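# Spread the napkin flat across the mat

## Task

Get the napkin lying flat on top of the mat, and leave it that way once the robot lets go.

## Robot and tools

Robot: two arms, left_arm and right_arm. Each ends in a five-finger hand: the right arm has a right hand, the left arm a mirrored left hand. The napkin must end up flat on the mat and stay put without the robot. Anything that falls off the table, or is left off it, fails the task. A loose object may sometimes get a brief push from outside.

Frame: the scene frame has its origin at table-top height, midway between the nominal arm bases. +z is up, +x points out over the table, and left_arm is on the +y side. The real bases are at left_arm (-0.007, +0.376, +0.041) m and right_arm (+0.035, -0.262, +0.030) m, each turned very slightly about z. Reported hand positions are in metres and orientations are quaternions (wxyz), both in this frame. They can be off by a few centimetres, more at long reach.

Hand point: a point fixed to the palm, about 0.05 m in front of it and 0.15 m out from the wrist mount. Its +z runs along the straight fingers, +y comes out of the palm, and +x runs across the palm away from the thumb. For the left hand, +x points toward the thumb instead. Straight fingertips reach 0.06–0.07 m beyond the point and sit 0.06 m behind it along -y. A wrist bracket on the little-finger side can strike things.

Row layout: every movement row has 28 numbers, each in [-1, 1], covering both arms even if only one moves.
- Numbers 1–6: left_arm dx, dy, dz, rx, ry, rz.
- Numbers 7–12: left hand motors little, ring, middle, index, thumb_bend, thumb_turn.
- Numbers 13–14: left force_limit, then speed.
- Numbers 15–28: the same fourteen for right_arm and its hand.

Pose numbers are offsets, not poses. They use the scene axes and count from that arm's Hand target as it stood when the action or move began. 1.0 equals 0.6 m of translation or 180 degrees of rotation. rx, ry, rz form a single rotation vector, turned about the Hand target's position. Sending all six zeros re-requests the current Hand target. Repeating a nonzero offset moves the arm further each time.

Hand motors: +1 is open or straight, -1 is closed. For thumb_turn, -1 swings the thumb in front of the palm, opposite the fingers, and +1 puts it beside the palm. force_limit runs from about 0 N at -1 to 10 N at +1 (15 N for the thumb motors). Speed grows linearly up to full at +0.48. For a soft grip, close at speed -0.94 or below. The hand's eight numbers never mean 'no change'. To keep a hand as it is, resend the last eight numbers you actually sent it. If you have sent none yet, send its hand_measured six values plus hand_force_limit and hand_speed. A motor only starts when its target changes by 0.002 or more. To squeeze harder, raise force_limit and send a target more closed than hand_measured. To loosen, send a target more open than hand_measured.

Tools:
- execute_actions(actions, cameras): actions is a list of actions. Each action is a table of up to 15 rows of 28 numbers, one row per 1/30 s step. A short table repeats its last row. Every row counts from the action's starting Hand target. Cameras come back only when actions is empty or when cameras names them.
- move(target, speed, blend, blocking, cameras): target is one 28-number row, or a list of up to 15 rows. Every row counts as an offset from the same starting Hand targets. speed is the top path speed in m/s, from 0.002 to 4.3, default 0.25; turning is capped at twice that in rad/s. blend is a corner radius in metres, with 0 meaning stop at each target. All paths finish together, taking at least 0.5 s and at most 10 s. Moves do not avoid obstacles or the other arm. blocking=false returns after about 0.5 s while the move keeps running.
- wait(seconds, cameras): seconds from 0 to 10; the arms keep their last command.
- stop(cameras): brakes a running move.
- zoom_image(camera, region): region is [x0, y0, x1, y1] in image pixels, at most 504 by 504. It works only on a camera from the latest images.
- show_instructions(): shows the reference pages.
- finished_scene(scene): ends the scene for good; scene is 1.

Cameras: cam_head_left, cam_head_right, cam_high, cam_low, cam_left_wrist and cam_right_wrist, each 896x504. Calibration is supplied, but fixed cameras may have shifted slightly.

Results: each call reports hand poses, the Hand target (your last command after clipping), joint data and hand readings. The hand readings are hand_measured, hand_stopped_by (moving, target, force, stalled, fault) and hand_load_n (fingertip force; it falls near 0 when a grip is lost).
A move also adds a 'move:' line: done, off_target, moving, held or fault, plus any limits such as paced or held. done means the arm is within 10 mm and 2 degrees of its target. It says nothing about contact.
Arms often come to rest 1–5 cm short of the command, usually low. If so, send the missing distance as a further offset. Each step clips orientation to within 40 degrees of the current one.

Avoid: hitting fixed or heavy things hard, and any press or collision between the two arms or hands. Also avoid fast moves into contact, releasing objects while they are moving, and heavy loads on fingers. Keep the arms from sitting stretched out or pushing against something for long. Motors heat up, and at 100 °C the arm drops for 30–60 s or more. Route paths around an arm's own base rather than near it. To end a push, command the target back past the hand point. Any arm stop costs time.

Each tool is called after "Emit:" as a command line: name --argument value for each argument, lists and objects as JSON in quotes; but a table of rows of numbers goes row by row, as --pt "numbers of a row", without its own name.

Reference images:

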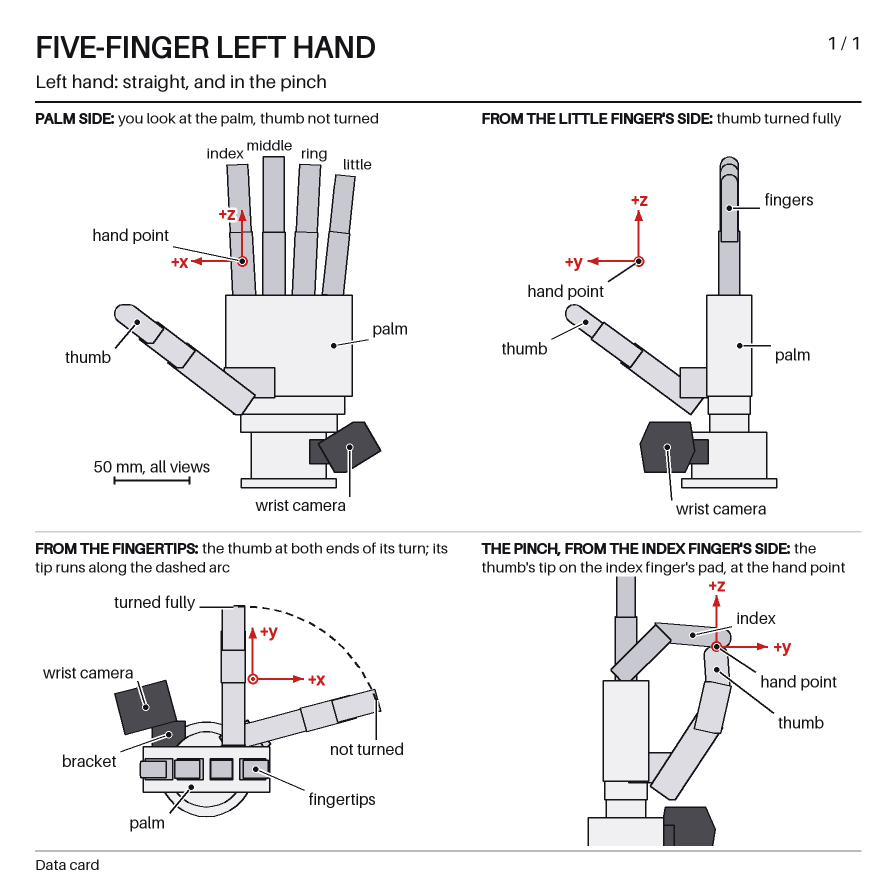

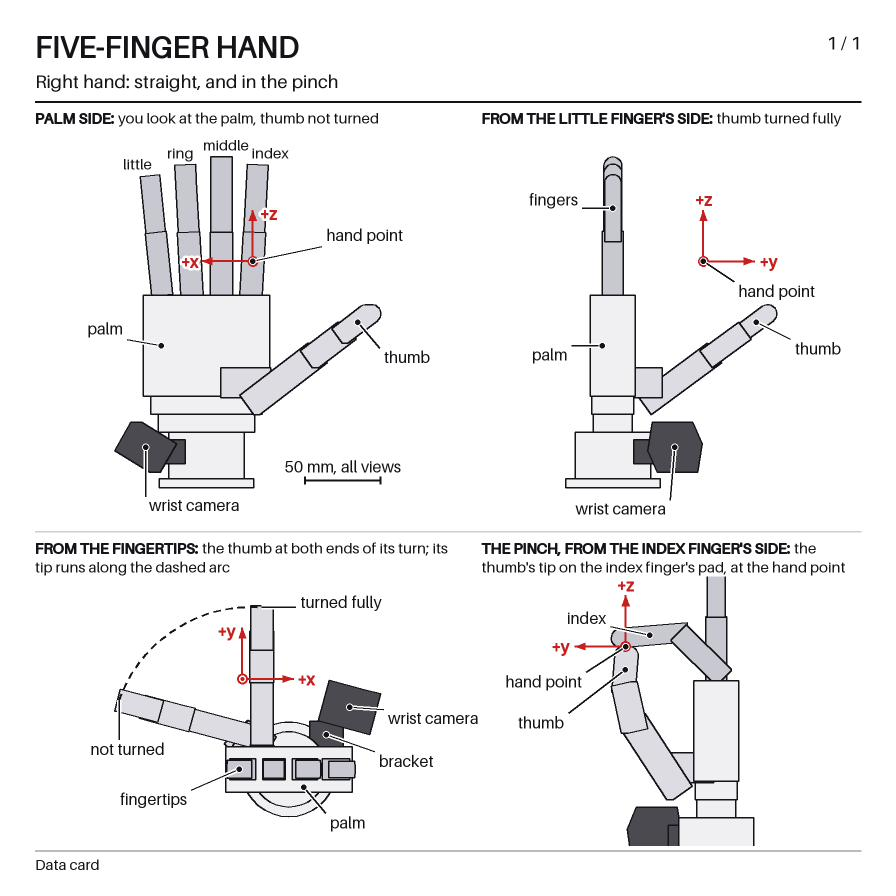

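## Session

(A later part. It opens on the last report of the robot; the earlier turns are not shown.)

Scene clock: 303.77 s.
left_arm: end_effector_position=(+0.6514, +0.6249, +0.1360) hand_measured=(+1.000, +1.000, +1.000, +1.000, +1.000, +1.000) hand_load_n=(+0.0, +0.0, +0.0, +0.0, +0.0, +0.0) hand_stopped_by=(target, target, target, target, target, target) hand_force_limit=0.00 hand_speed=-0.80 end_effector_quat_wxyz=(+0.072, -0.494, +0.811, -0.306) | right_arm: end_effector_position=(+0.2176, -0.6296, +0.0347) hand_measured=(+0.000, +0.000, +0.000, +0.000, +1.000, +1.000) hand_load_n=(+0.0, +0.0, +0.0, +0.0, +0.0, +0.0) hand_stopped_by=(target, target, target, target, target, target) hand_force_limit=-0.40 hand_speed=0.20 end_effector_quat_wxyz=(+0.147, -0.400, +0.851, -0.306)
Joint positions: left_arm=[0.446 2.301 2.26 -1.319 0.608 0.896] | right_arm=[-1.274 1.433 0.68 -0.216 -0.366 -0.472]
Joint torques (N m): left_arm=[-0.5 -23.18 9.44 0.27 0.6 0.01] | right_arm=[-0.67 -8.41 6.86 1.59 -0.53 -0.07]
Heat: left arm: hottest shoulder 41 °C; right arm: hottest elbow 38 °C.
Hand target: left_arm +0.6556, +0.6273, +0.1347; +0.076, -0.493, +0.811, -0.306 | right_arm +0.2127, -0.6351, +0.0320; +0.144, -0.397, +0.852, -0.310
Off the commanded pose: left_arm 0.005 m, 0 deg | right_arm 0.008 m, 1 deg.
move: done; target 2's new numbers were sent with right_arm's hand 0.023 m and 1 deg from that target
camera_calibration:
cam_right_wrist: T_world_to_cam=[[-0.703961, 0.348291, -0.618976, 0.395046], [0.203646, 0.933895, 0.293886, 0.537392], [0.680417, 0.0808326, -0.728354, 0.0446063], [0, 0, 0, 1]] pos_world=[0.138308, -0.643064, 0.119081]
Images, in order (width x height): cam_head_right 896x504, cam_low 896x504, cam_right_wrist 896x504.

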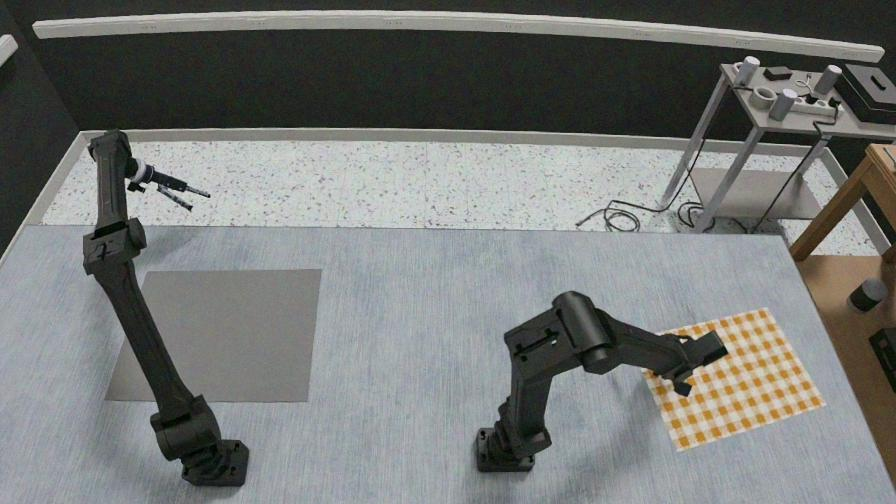

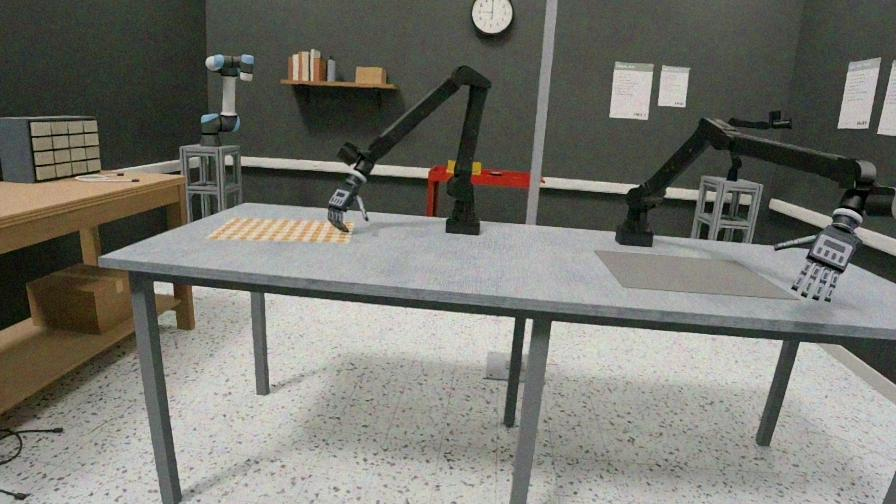

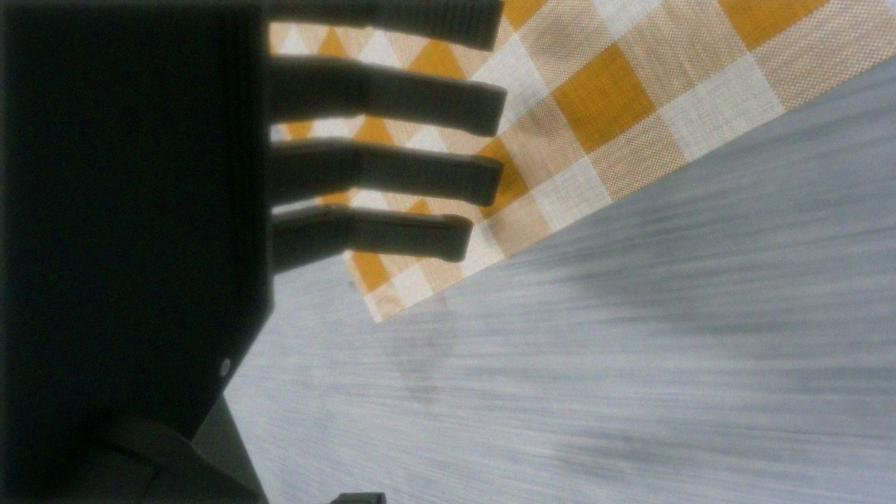

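Emit:
move --pt "0 0 0 0 0 0 1 1 1 1 1 1 0 -0.8 0.0 0.0 -0.045 0 0 0 0 0 0 0 1 1 -0.4 0.2" --pt "0 0 0 0 0 0 1 1 1 1 1 1 0 -0.8 0.08 0.22 -0.045 0 0 0 0 0 0 0 1 1 -0.4 0.2" --speed '[0.08,0.12]' --cameras '["cam_low","cam_right_wrist","cam_head_right"]'

Emit:
zoom_image --camera "cam_head_right" --region '[500, 230, 896, 504]'

Scene clock: 328.43 s.
left_arm: end_effector_position=(+0.6514, +0.6249, +0.1360) hand_measured=(+1.000, +1.000, +1.000, +1.000, +1.000, +1.000) hand_load_n=(+0.0, +0.0, +0.0, +0.0, +0.0, +0.0) hand_stopped_by=(target, target, target, target, target, target) hand_force_limit=0.00 hand_speed=-0.80 end_effector_quat_wxyz=(+0.072, -0.494, +0.811, -0.306) | right_arm: end_effector_position=(+0.2662, -0.5262, +0.0247) hand_measured=(+0.000, +0.000, +0.000, +0.000, +1.000, +1.000) hand_load_n=(+0.0, +0.0, -2.5, +0.0, +0.0, +0.0) hand_stopped_by=(target, target, target, target, target, target) hand_force_limit=-0.40 hand_speed=0.20 end_effector_quat_wxyz=(+0.142, -0.394, +0.842, -0.339)
Joint positions: left_arm=[0.446 2.301 2.26 -1.319 0.608 0.896] | right_arm=[-0.988 1.221 0.413 -0.027 -0.173 -0.229]
Joint torques (N m): left_arm=[-0.56 -22.83 9.5 0.2 0.57 -0.03] | right_arm=[1.73 -4.19 4.12 0.91 -0.37 0.16]
Heat: left arm: hottest shoulder 41 °C; right arm: hottest elbow 38 °C.
Hand target: left_arm +0.6556, +0.6273, +0.1347; +0.076, -0.493, +0.811, -0.306 | right_arm +0.2606, -0.5032, +0.0050; +0.144, -0.397, +0.852, -0.309
Off the commanded pose: left_arm 0.005 m, 0 deg | right_arm 0.031 m, 4 deg.
move: off_target (right_arm)
camera_calibration:
cam_right_wrist: T_world_to_cam=[[-0.682868, 0.318255, -0.657575, 0.366591], [0.212416, 0.947728, 0.238098, 0.440261], [0.698979, 0.02291, -0.714776, -0.0399184], [0, 0, 0, 1]] pos_world=[0.184717, -0.533002, 0.107703]
Images, in order (width x height): cam_head_right 896x504, cam_low 896x504, cam_right_wrist 896x504.

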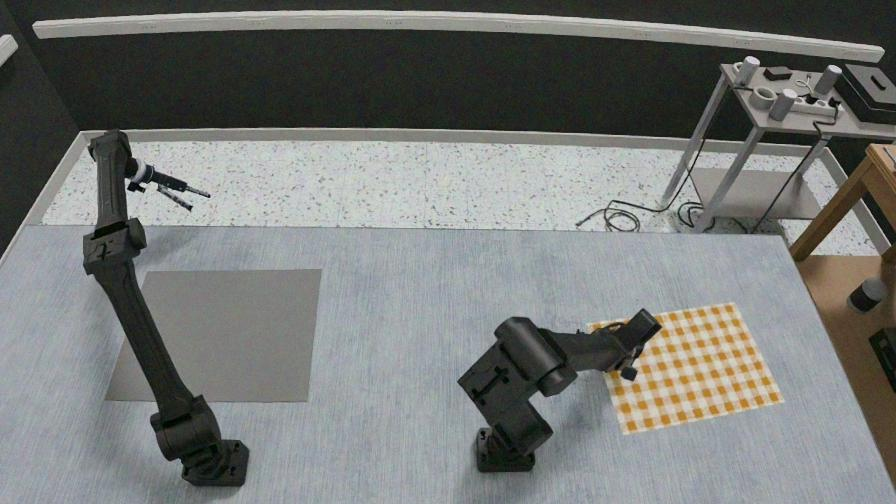

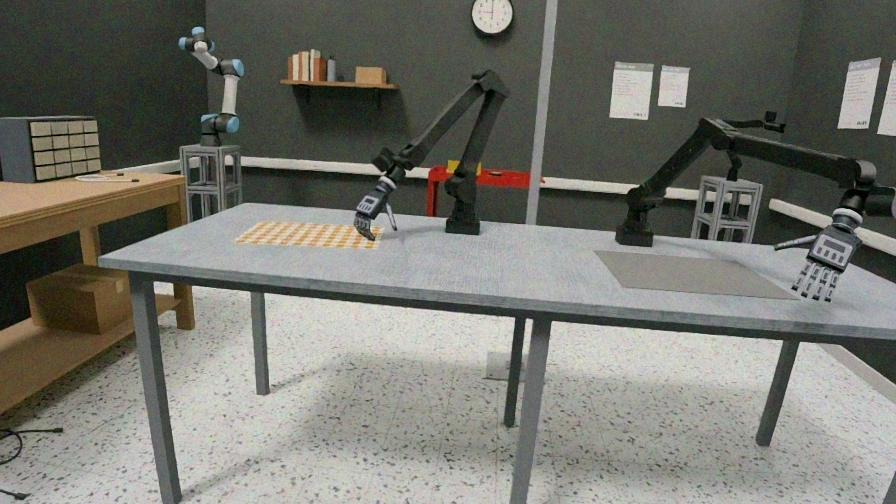

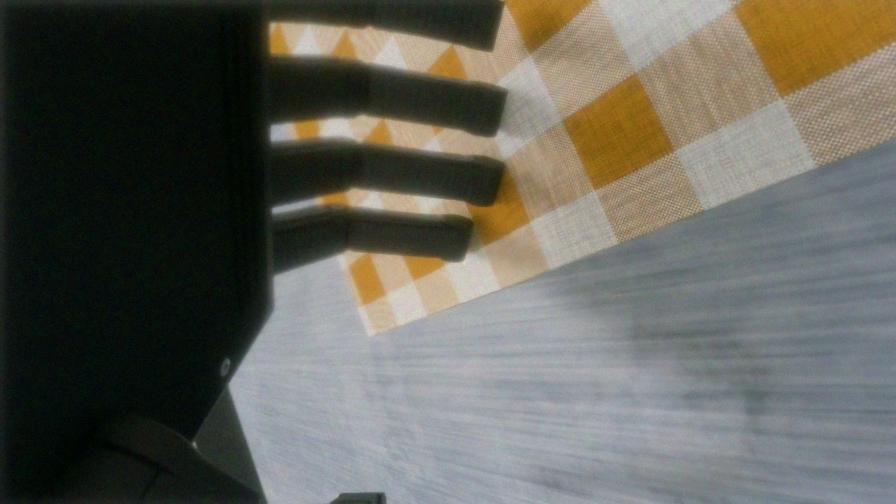

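Scaled by 1.273 from the camera's 896x504 image, which has a finer 1280x720 frame.

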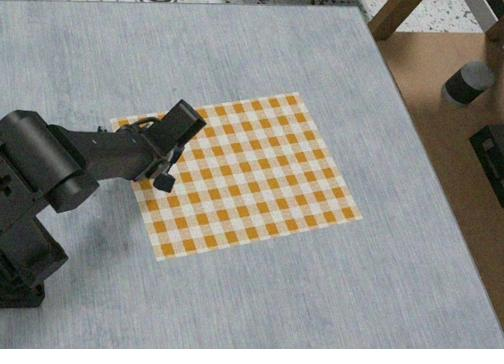

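Emit:
move --pt "0 0 0 0 0 0 1 1 1 1 1 1 0 -0.8 0.141 0.42 0.0 0 0 0 0 0 0 0 1 1 -0.4 0.2" --speed '[0.15]' --cameras '["cam_low","cam_right_wrist","cam_head_right","cam_high"]'

Scene clock: 338.47 s.
left_arm: end_effector_position=(+0.6514, +0.6249, +0.1360) hand_measured=(+1.000, +1.000, +1.000, +1.000, +1.000, +1.000) hand_load_n=(+0.0, +0.0, +0.0, +0.0, +0.0, -0.5) hand_stopped_by=(target, target, target, target, target, target) hand_force_limit=0.00 hand_speed=-0.80 end_effector_quat_wxyz=(+0.072, -0.494, +0.811, -0.306) | right_arm: end_effector_position=(+0.3579, -0.2629, +0.0242) hand_measured=(+0.000, +0.000, +0.000, +0.000, +1.000, +1.000) hand_load_n=(+0.0, +0.0, -6.5, +0.0, +0.0, +0.0) hand_stopped_by=(target, target, target, target, target, target) hand_force_limit=-0.40 hand_speed=0.20 end_effector_quat_wxyz=(+0.163, -0.382, +0.846, -0.335)
Joint positions: left_arm=[0.446 2.301 2.26 -1.319 0.608 0.896] | right_arm=[0.146 1.117 0.359 -0.243 0.539 0.704]
Joint torques (N m): left_arm=[-0.91 -22.53 9.26 0.1 0.59 0.01] | right_arm=[1.9 -0.85 6.13 -0.01 -0.88 0.27]
Motor temperatures (°C): left_arm=[29 41 35 28 25 25] | right_arm=[33 26 37 27 27 24]
Heat: left arm: hottest shoulder 41 °C; right arm: hottest elbow 37 °C.
Hand target: left_arm +0.6556, +0.6273, +0.1347; +0.076, -0.493, +0.811, -0.306 | right_arm +0.3452, -0.2511, +0.0049; +0.144, -0.397, +0.852, -0.309
Off the commanded pose: left_arm 0.005 m, 0 deg | right_arm 0.026 m, 4 deg.
move: off_target (right_arm)
camera_calibration:
cam_right_wrist: T_world_to_cam=[[-0.654229, 0.343215, -0.673935, 0.341724], [0.209717, 0.938481, 0.274356, 0.169051], [0.726638, 0.0381555, -0.68596, -0.11702], [0, 0, 0, 1]] pos_world=[0.273144, -0.271471, 0.103649]
Images, in order (width x height): cam_head_right 896x504, cam_high 896x504, cam_low 896x504, cam_right_wrist 896x504.

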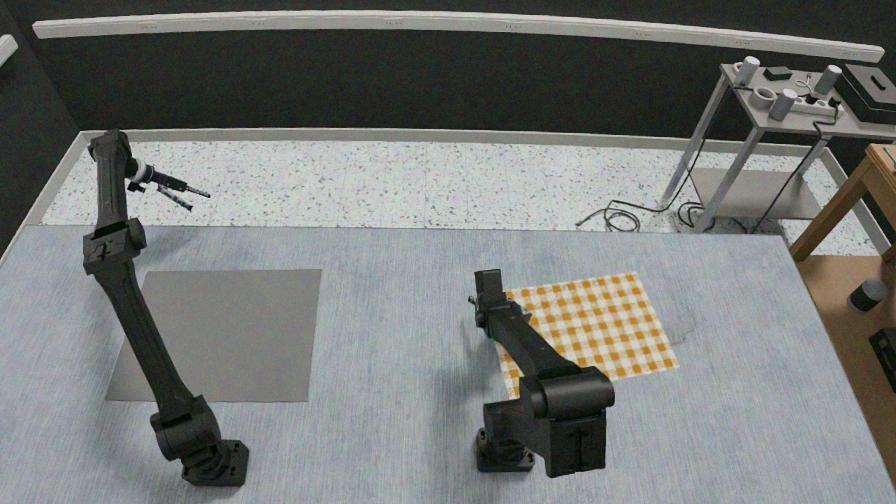

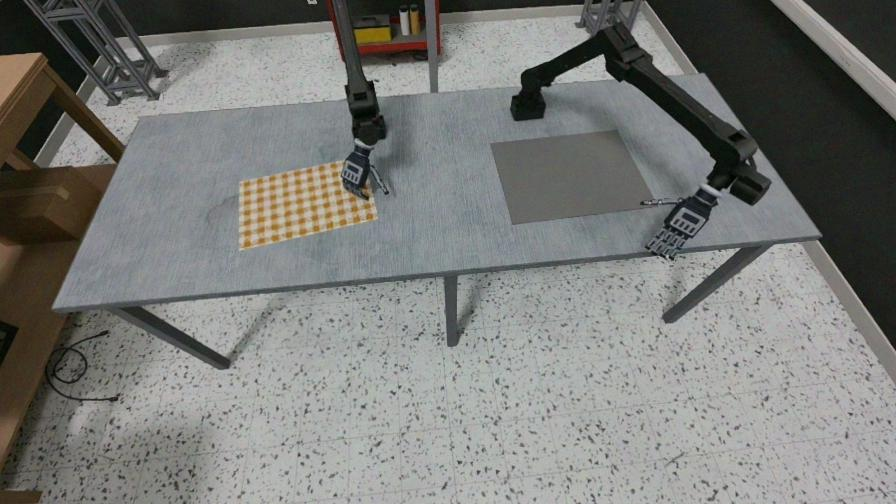

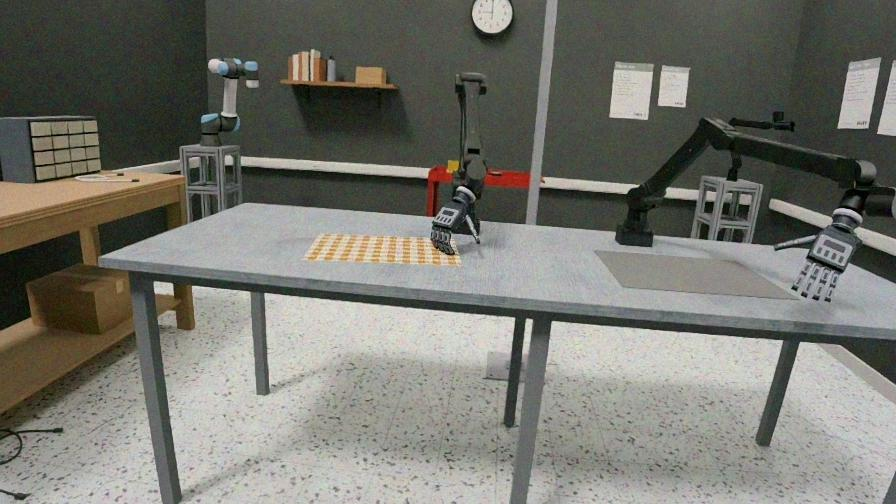

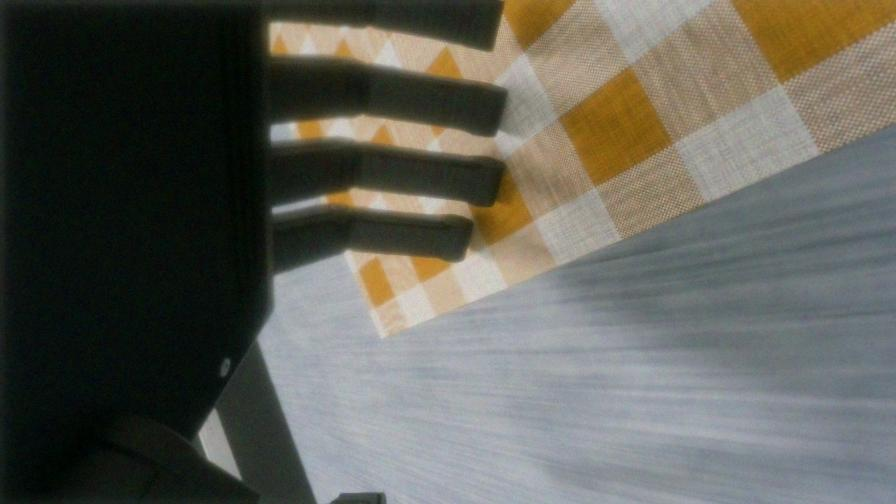

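Emit:
move --pt "0 0 0 0 0 0 1 1 1 1 1 1 0 -0.8 0.0 0.0 0.108 0 0 0 0 0 0 0 1 1 -0.4 0.2" --pt "0 0 0 0 0 0 1 1 1 1 1 1 0 -0.8 -0.062 -0.08 0.108 0 0 0.361 0 0 0 0 1 1 -0.4 0.2" --pt "0 0 0 0 0 0 1 1 1 1 1 1 0 -0.8 -0.062 -0.08 0.045 0 0 0.361 0 0 0 0 1 1 -0.4 0.2" --speed '[0.2,0.3,0.2]' --cameras '["cam_low","cam_right_wrist","cam_head_right","cam_high"]'

Scene clock: 396.47 s.
left_arm: end_effector_position=(+0.6514, +0.6249, +0.1360) hand_measured=(+1.000, +1.000, +1.000, +1.000, +1.000, +1.000) hand_load_n=(+0.0, +0.0, +0.0, +0.0, +0.0, +0.0) hand_stopped_by=(target, target, target, target, target, target) hand_force_limit=0.00 hand_speed=-0.80 end_effector_quat_wxyz=(+0.072, -0.494, +0.811, -0.306) | right_arm: end_effector_position=(+0.3104, -0.2962, +0.0364) hand_measured=(+0.000, +0.000, +0.000, +0.000, +1.000, +1.000) hand_load_n=(+0.0, +0.0, +0.0, +0.0, +0.0, +0.0) hand_stopped_by=(target, target, target, target, target, target) hand_force_limit=-0.40 hand_speed=0.20 end_effector_quat_wxyz=(-0.289, +0.794, -0.503, +0.182)
Joint positions: left_arm=[0.446 2.301 2.26 -1.319 0.608 0.896] | right_arm=[-0.408 1.08 0.409 -0.398 -0.507 -0.723]
Joint torques (N m): left_arm=[-0.67 -23.18 9.46 0.18 0.6 0] | right_arm=[-0.73 -3.55 6.3 1.42 -0.62 -0.06]
Heat: left arm: hottest shoulder 41 °C; right arm: hottest elbow 36 °C.
Hand target: left_arm +0.6556, +0.6273, +0.1347; +0.076, -0.493, +0.811, -0.306 | right_arm +0.3080, -0.2992, +0.0320; -0.288, +0.792, -0.505, +0.184
Off the commanded pose: left_arm 0.005 m, 0 deg | right_arm 0.006 m, 0 deg.
move: done
camera_calibration:
cam_right_wrist: T_world_to_cam=[[-0.60965, -0.491124, -0.622193, 0.0675117], [-0.761581, 0.580589, 0.287944, 0.401891], [0.219823, 0.649395, -0.727986, 0.267039], [0, 0, 0, 1]] pos_world=[0.288529, -0.373591, 0.120684]
Images, in order (width x height): cam_head_right 896x504, cam_high 896x504, cam_low 896x504, cam_right_wrist 896x504.

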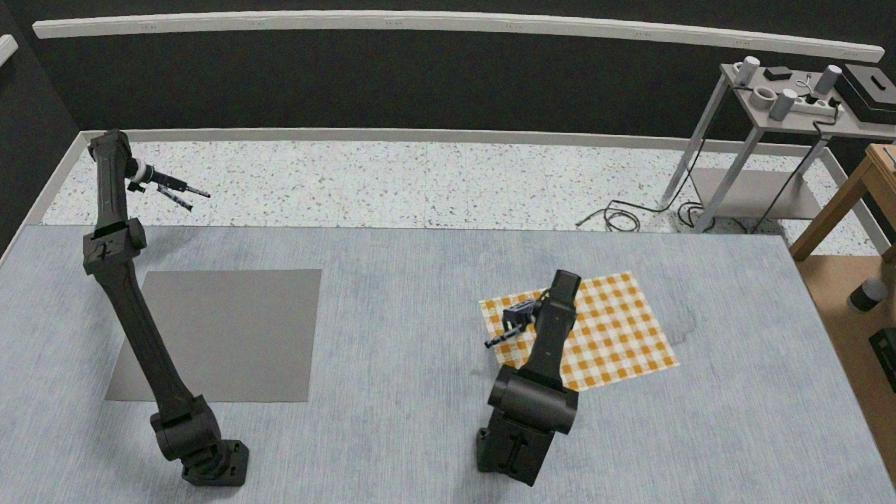

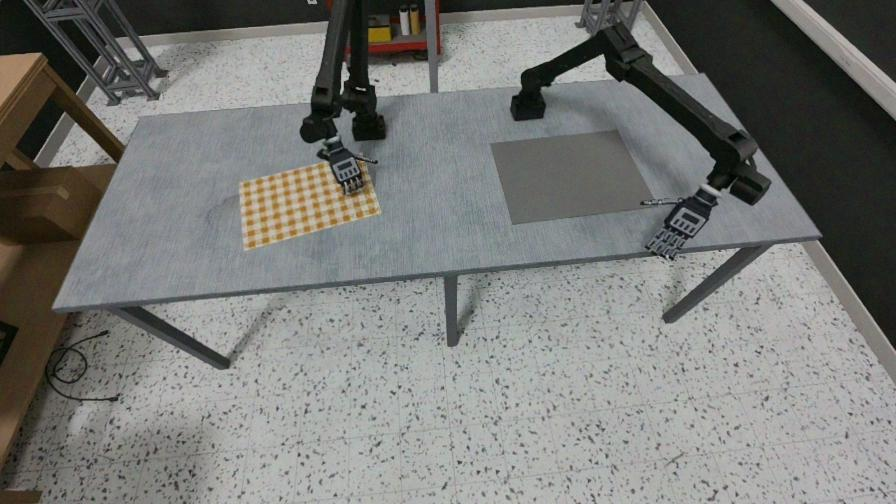

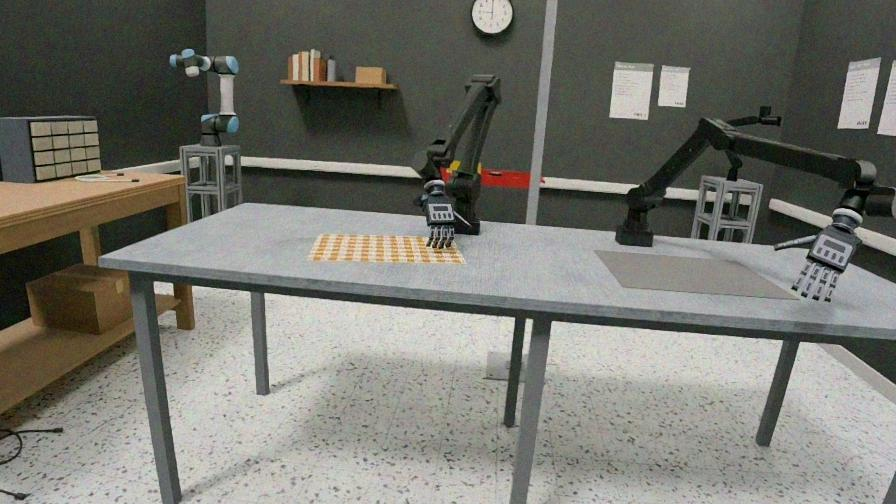

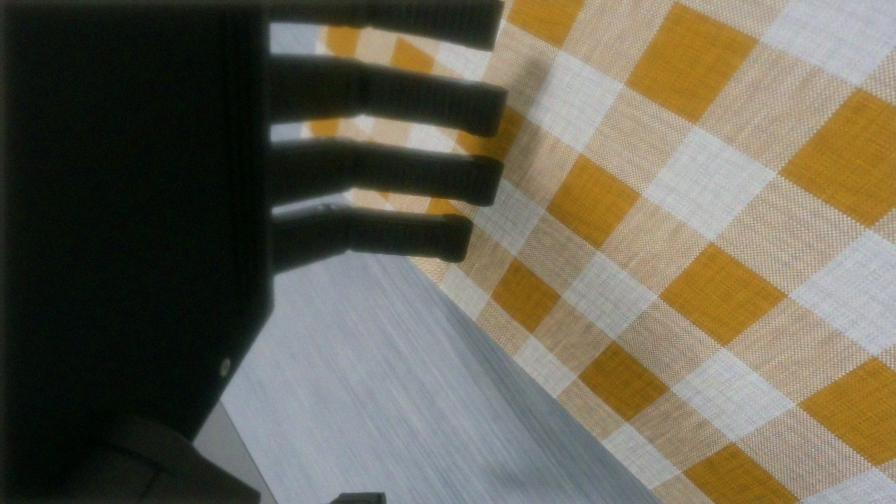

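Emit:
move --pt "0 0 0 0 0 0 1 1 1 1 1 1 0 -0.8 0.0 -0.015 -0.043 0 0 0 0 0 0 0 1 1 -0.4 0.2" --pt "0 0 0 0 0 0 1 1 1 1 1 1 0 -0.8 0.01 0.35 -0.043 0 0 -0.035 0 0 0 0 1 1 -0.4 0.2" --pt "0 0 0 0 0 0 1 1 1 1 1 1 0 -0.8 0.01 0.7 -0.043 0 0 -0.035 0 0 0 0 1 1 -0.4 0.2" --speed '[0.1,0.15,0.15]' --blend '[0,0.02,0]' --cameras '["cam_low","cam_right_wrist","cam_head_right","cam_high"]'

Scene clock: 423.70 s.
left_arm: end_effector_position=(+0.6514, +0.6249, +0.1360) hand_measured=(+1.000, +1.000, +1.000, +1.000, +1.000, +1.000) hand_load_n=(+0.0, +0.0, +0.0, +0.0, +0.0, -0.5) hand_stopped_by=(target, target, target, target, target, target) hand_force_limit=0.00 hand_speed=-0.80 end_effector_quat_wxyz=(+0.072, -0.494, +0.811, -0.306) | right_arm: end_effector_position=(+0.3260, +0.1178, +0.0265) hand_measured=(+0.000, +0.000, +0.000, +0.000, +1.000, +1.000) hand_load_n=(+0.0, +0.0, -4.0, +0.0, +0.0, +0.0) hand_stopped_by=(target, target, target, target, target, target) hand_force_limit=-0.40 hand_speed=0.20 end_effector_quat_wxyz=(-0.300, +0.751, -0.549, +0.209)
Joint positions: left_arm=[0.446 2.301 2.26 -1.319 0.608 0.896] | right_arm=[0.981 1.534 0.739 -0.137 0.422 0.526]
Joint torques (N m): left_arm=[-0.44 -22.95 9.39 0.13 0.63 -0.01] | right_arm=[1.73 -7.06 7.24 0.16 -0.36 0.22]
Heat: left arm: hottest shoulder 42 °C; right arm: hottest elbow 36 °C.
Hand target: left_arm +0.6556, +0.6273, +0.1347; +0.076, -0.493, +0.811, -0.306 | right_arm +0.3140, +0.1209, +0.0063; -0.278, +0.763, -0.548, +0.199
Off the commanded pose: left_arm 0.005 m, 0 deg | right_arm 0.024 m, 3 deg.
move: off_target (right_arm)
camera_calibration:
cam_right_wrist: T_world_to_cam=[[-0.63874, -0.38959, -0.663499, 0.272736], [-0.693269, 0.665461, 0.276657, 0.144235], [0.33375, 0.636695, -0.695147, -0.0489101], [0, 0, 0, 1]] pos_world=[0.290525, 0.0414134, 0.107057]
Images, in order (width x height): cam_head_right 896x504, cam_high 896x504, cam_low 896x504, cam_right_wrist 896x504.

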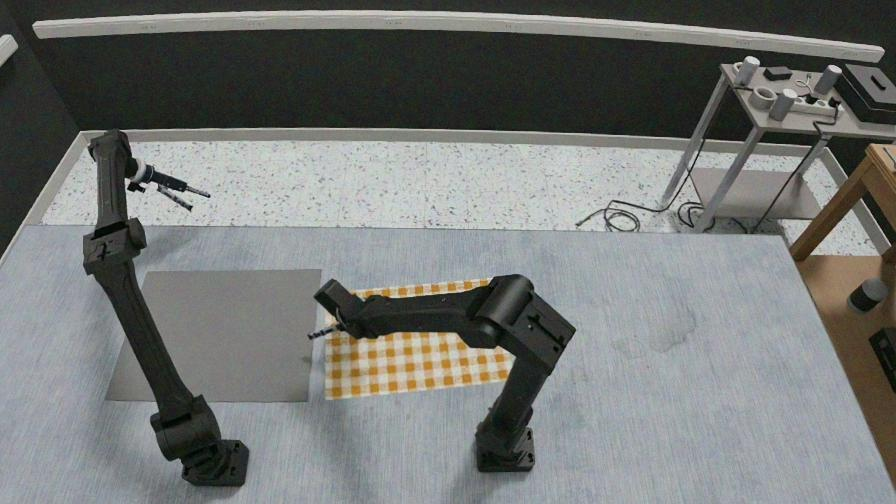

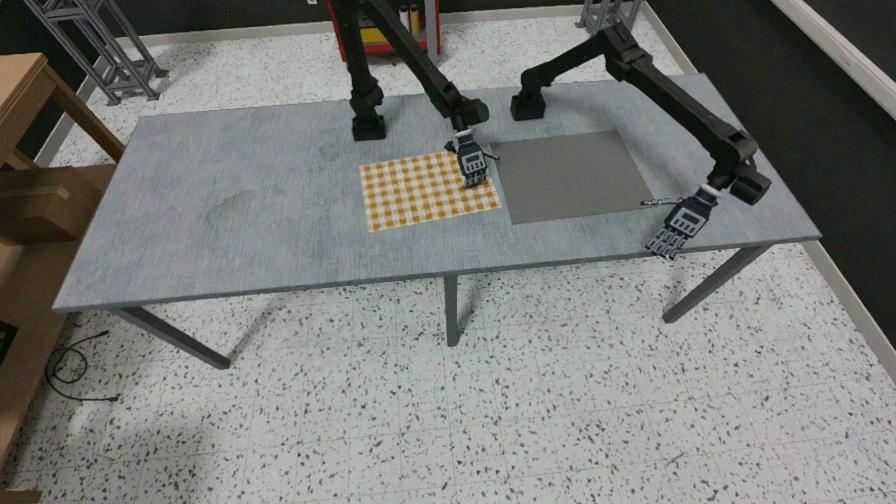

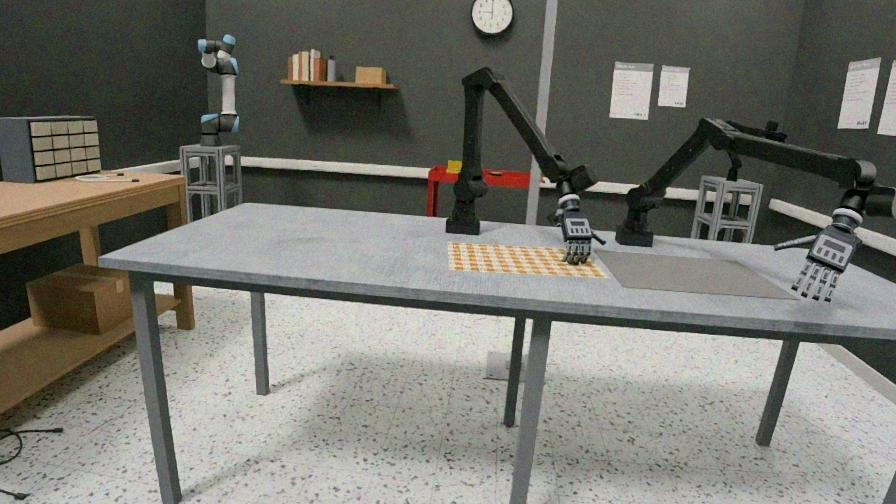

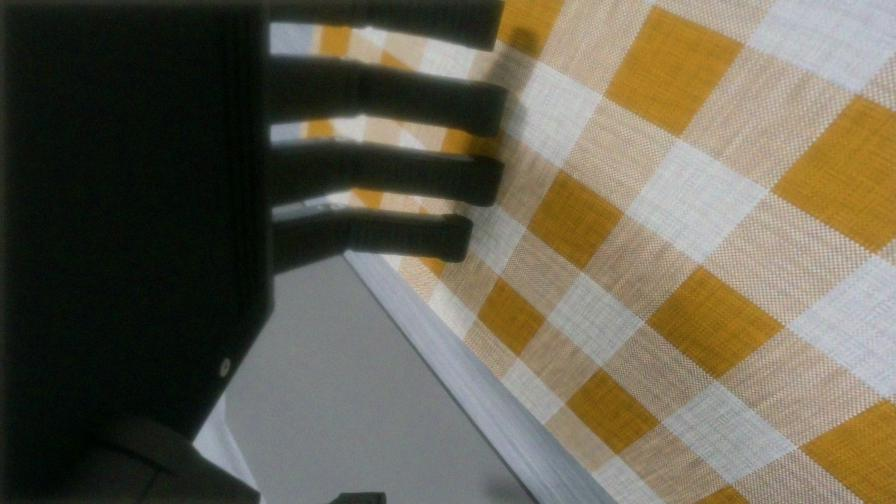

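Emit:
move --pt "0 0 0 0 0 0 1 1 1 1 1 1 0 -0.8 0.0 0.0 0.108 0 0 0 0 0 0 0 1 1 -0.4 0.2" --pt "-0.343 -0.379 0.142 0.0508 -0.0375 0.1996 0 0 0 0 1 1 -0.4 0.2 0.143 -0.868 0.32 0 0 0 0 0 0 0 1 1 -0.4 0.2" --speed '[0.2,0.35]' --cameras '["cam_head_right","cam_head_left","cam_high"]'

Scene clock: 480.97 s.
left_arm: end_effector_position=(+0.4475, +0.4023, +0.2241) hand_measured=(+0.000, +0.000, +0.000, +0.000, +1.000, +1.000) hand_load_n=(+0.0, +0.0, +0.5, +0.0, +0.0, +0.0) hand_stopped_by=(target, target, target, target, target, target) hand_force_limit=-0.40 hand_speed=0.20 end_effector_quat_wxyz=(-0.253, +0.690, -0.637, +0.231) | right_arm: end_effector_position=(+0.3880, -0.3931, +0.1829) hand_measured=(+0.000, +0.000, +0.000, +0.000, +1.000, +1.000) hand_load_n=(+0.5, +0.0, +0.0, +0.0, +0.0, +0.0) hand_stopped_by=(target, target, target, target, target, target) hand_force_limit=-0.40 hand_speed=0.20 end_effector_quat_wxyz=(-0.276, +0.761, -0.557, +0.187)
Joint positions: left_arm=[0.092 1.223 1.006 -0.656 0.031 0.042] | right_arm=[-0.565 1.195 0.93 -0.847 -0.521 -0.753]
Joint torques (N m): left_arm=[-0.97 -8.12 8.27 1.47 -0.02 -0.13] | right_arm=[0.38 -6.95 11.97 0.38 -0.66 -0.07]
Heat: left arm: hottest shoulder 41 °C; right arm: hottest elbow 40 °C.
Hand target: left_arm +0.4498, +0.3998, +0.2200; -0.251, +0.693, -0.635, +0.231 | right_arm +0.3997, -0.4000, +0.1984; -0.277, +0.763, -0.548, +0.199
Off the commanded pose: left_arm 0.005 m, 0 deg | right_arm 0.020 m, 2 deg.
move: off_target (right_arm)
Images, in order (width x height): cam_head_left 896x504, cam_head_right 896x504, cam_high 896x504.

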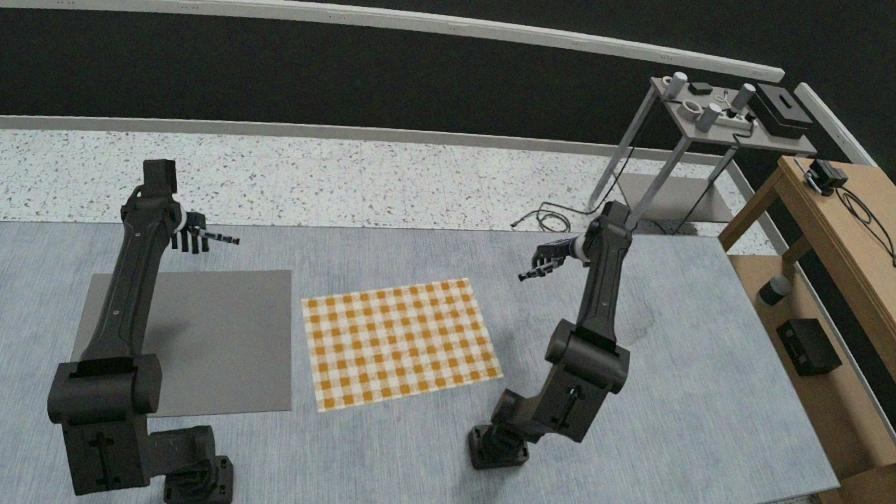

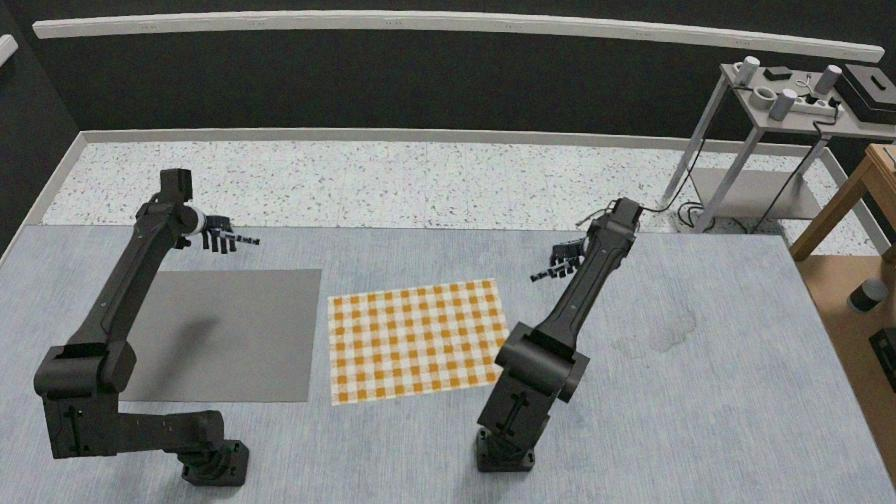

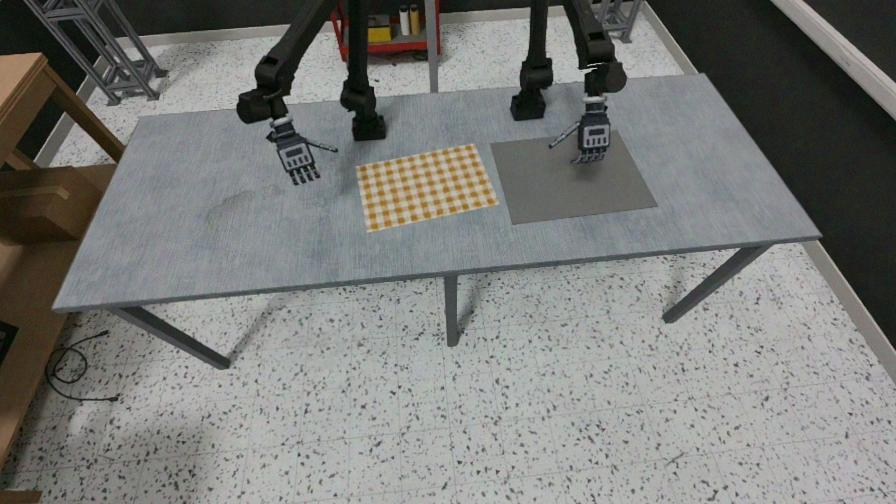

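Emit:
move --pt "-0.255 -0.536 -0.233 0 0 0 0 0 0 0 1 1 -0.4 0.2 0 0 0 0 0 0 0 0 0 0 1 1 -0.4 0.2" --speed '[0.3]' --cameras '["cam_left_wrist","cam_head_left","cam_high","cam_low"]'

Scene clock: 524.47 s.
left_arm: end_effector_position=(+0.2850, +0.0934, +0.0664) hand_measured=(+0.000, +0.000, +0.000, +0.000, +1.000, +1.000) hand_load_n=(+0.0, +0.0, +0.0, +0.0, +0.0, +0.0) hand_stopped_by=(target, target, target, target, target, target) hand_force_limit=-0.40 hand_speed=0.20 end_effector_quat_wxyz=(-0.253, +0.689, -0.645, +0.212) | right_arm: end_effector_position=(+0.3880, -0.3931, +0.1829) hand_measured=(+0.000, +0.000, +0.000, +0.000, +1.000, +1.000) hand_load_n=(+0.0, +0.0, +0.0, +0.0, -0.5, +0.0) hand_stopped_by=(target, target, target, target, target, target) hand_force_limit=-0.40 hand_speed=0.20 end_effector_quat_wxyz=(-0.276, +0.761, -0.557, +0.187)
Joint positions: left_arm=[-0.924 1.36 0.711 -0.518 -0.554 -0.832] | right_arm=[-0.565 1.195 0.93 -0.847 -0.521 -0.753]
Joint torques (N m): left_arm=[-0.56 -8.23 9.29 0.77 -0.45 -0.09] | right_arm=[0.56 -7 11.96 0.36 -0.67 -0.08]
Motor temperatures (°C): left_arm=[29 37 37 27 24 24] | right_arm=[32 25 46 27 28 24]
Heat: left arm: hottest shoulder 37 °C; right arm: hottest elbow 46 °C.
Hand target: left_arm +0.2968, +0.0783, +0.0802; -0.251, +0.693, -0.635, +0.231 | right_arm +0.3997, -0.4000, +0.1984; -0.277, +0.763, -0.548, +0.199
Off the commanded pose: left_arm 0.024 m, 3 deg | right_arm 0.021 m, 2 deg.
move: off_target (left_arm, right_arm)
camera_calibration:
cam_left_wrist: T_world_to_cam=[[0.761939, -0.253381, 0.596026, -0.231691], [-0.435507, -0.881606, 0.18195, 0.198627], [0.479358, -0.398208, -0.782079, 0.067021], [0, 0, 0, 1]] pos_world=[0.230911, 0.143093, 0.15437]
Images, in order (width x height): cam_head_left 896x504, cam_high 896x504, cam_low 896x504, cam_left_wrist 896x504.

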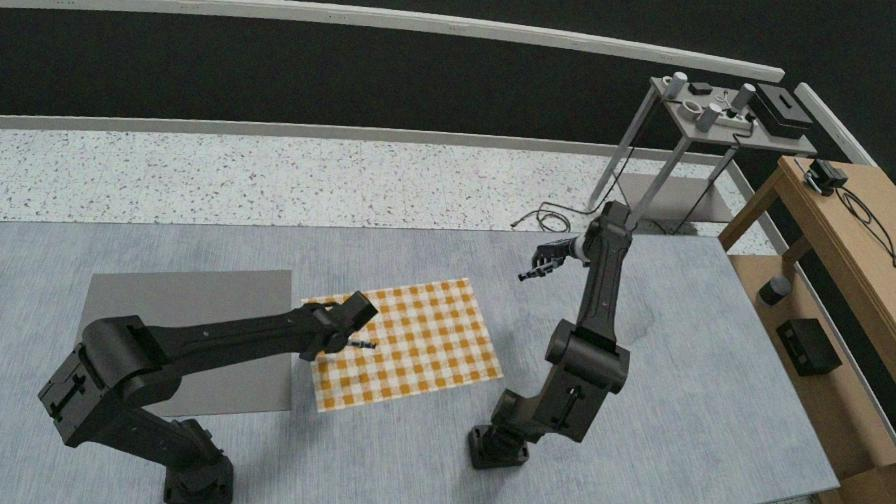

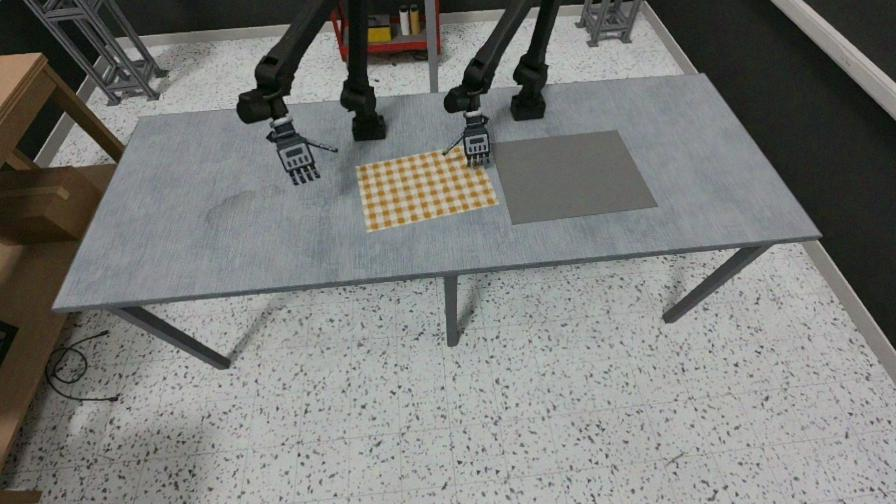

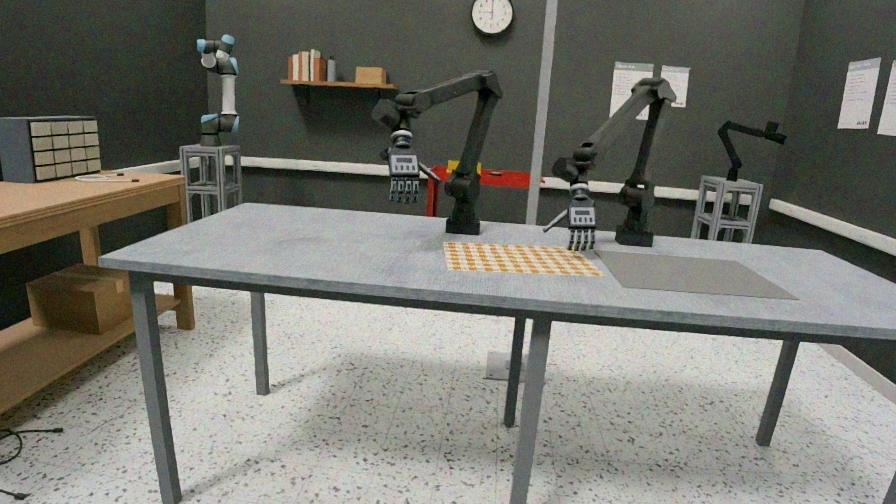

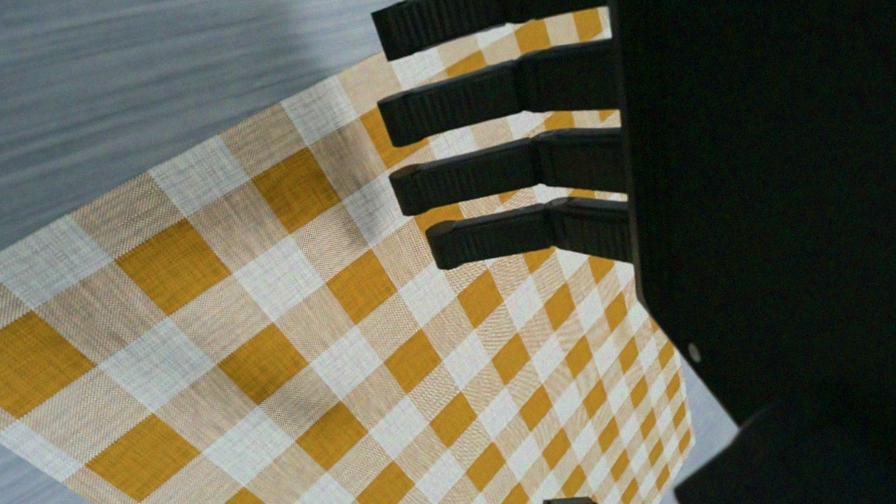

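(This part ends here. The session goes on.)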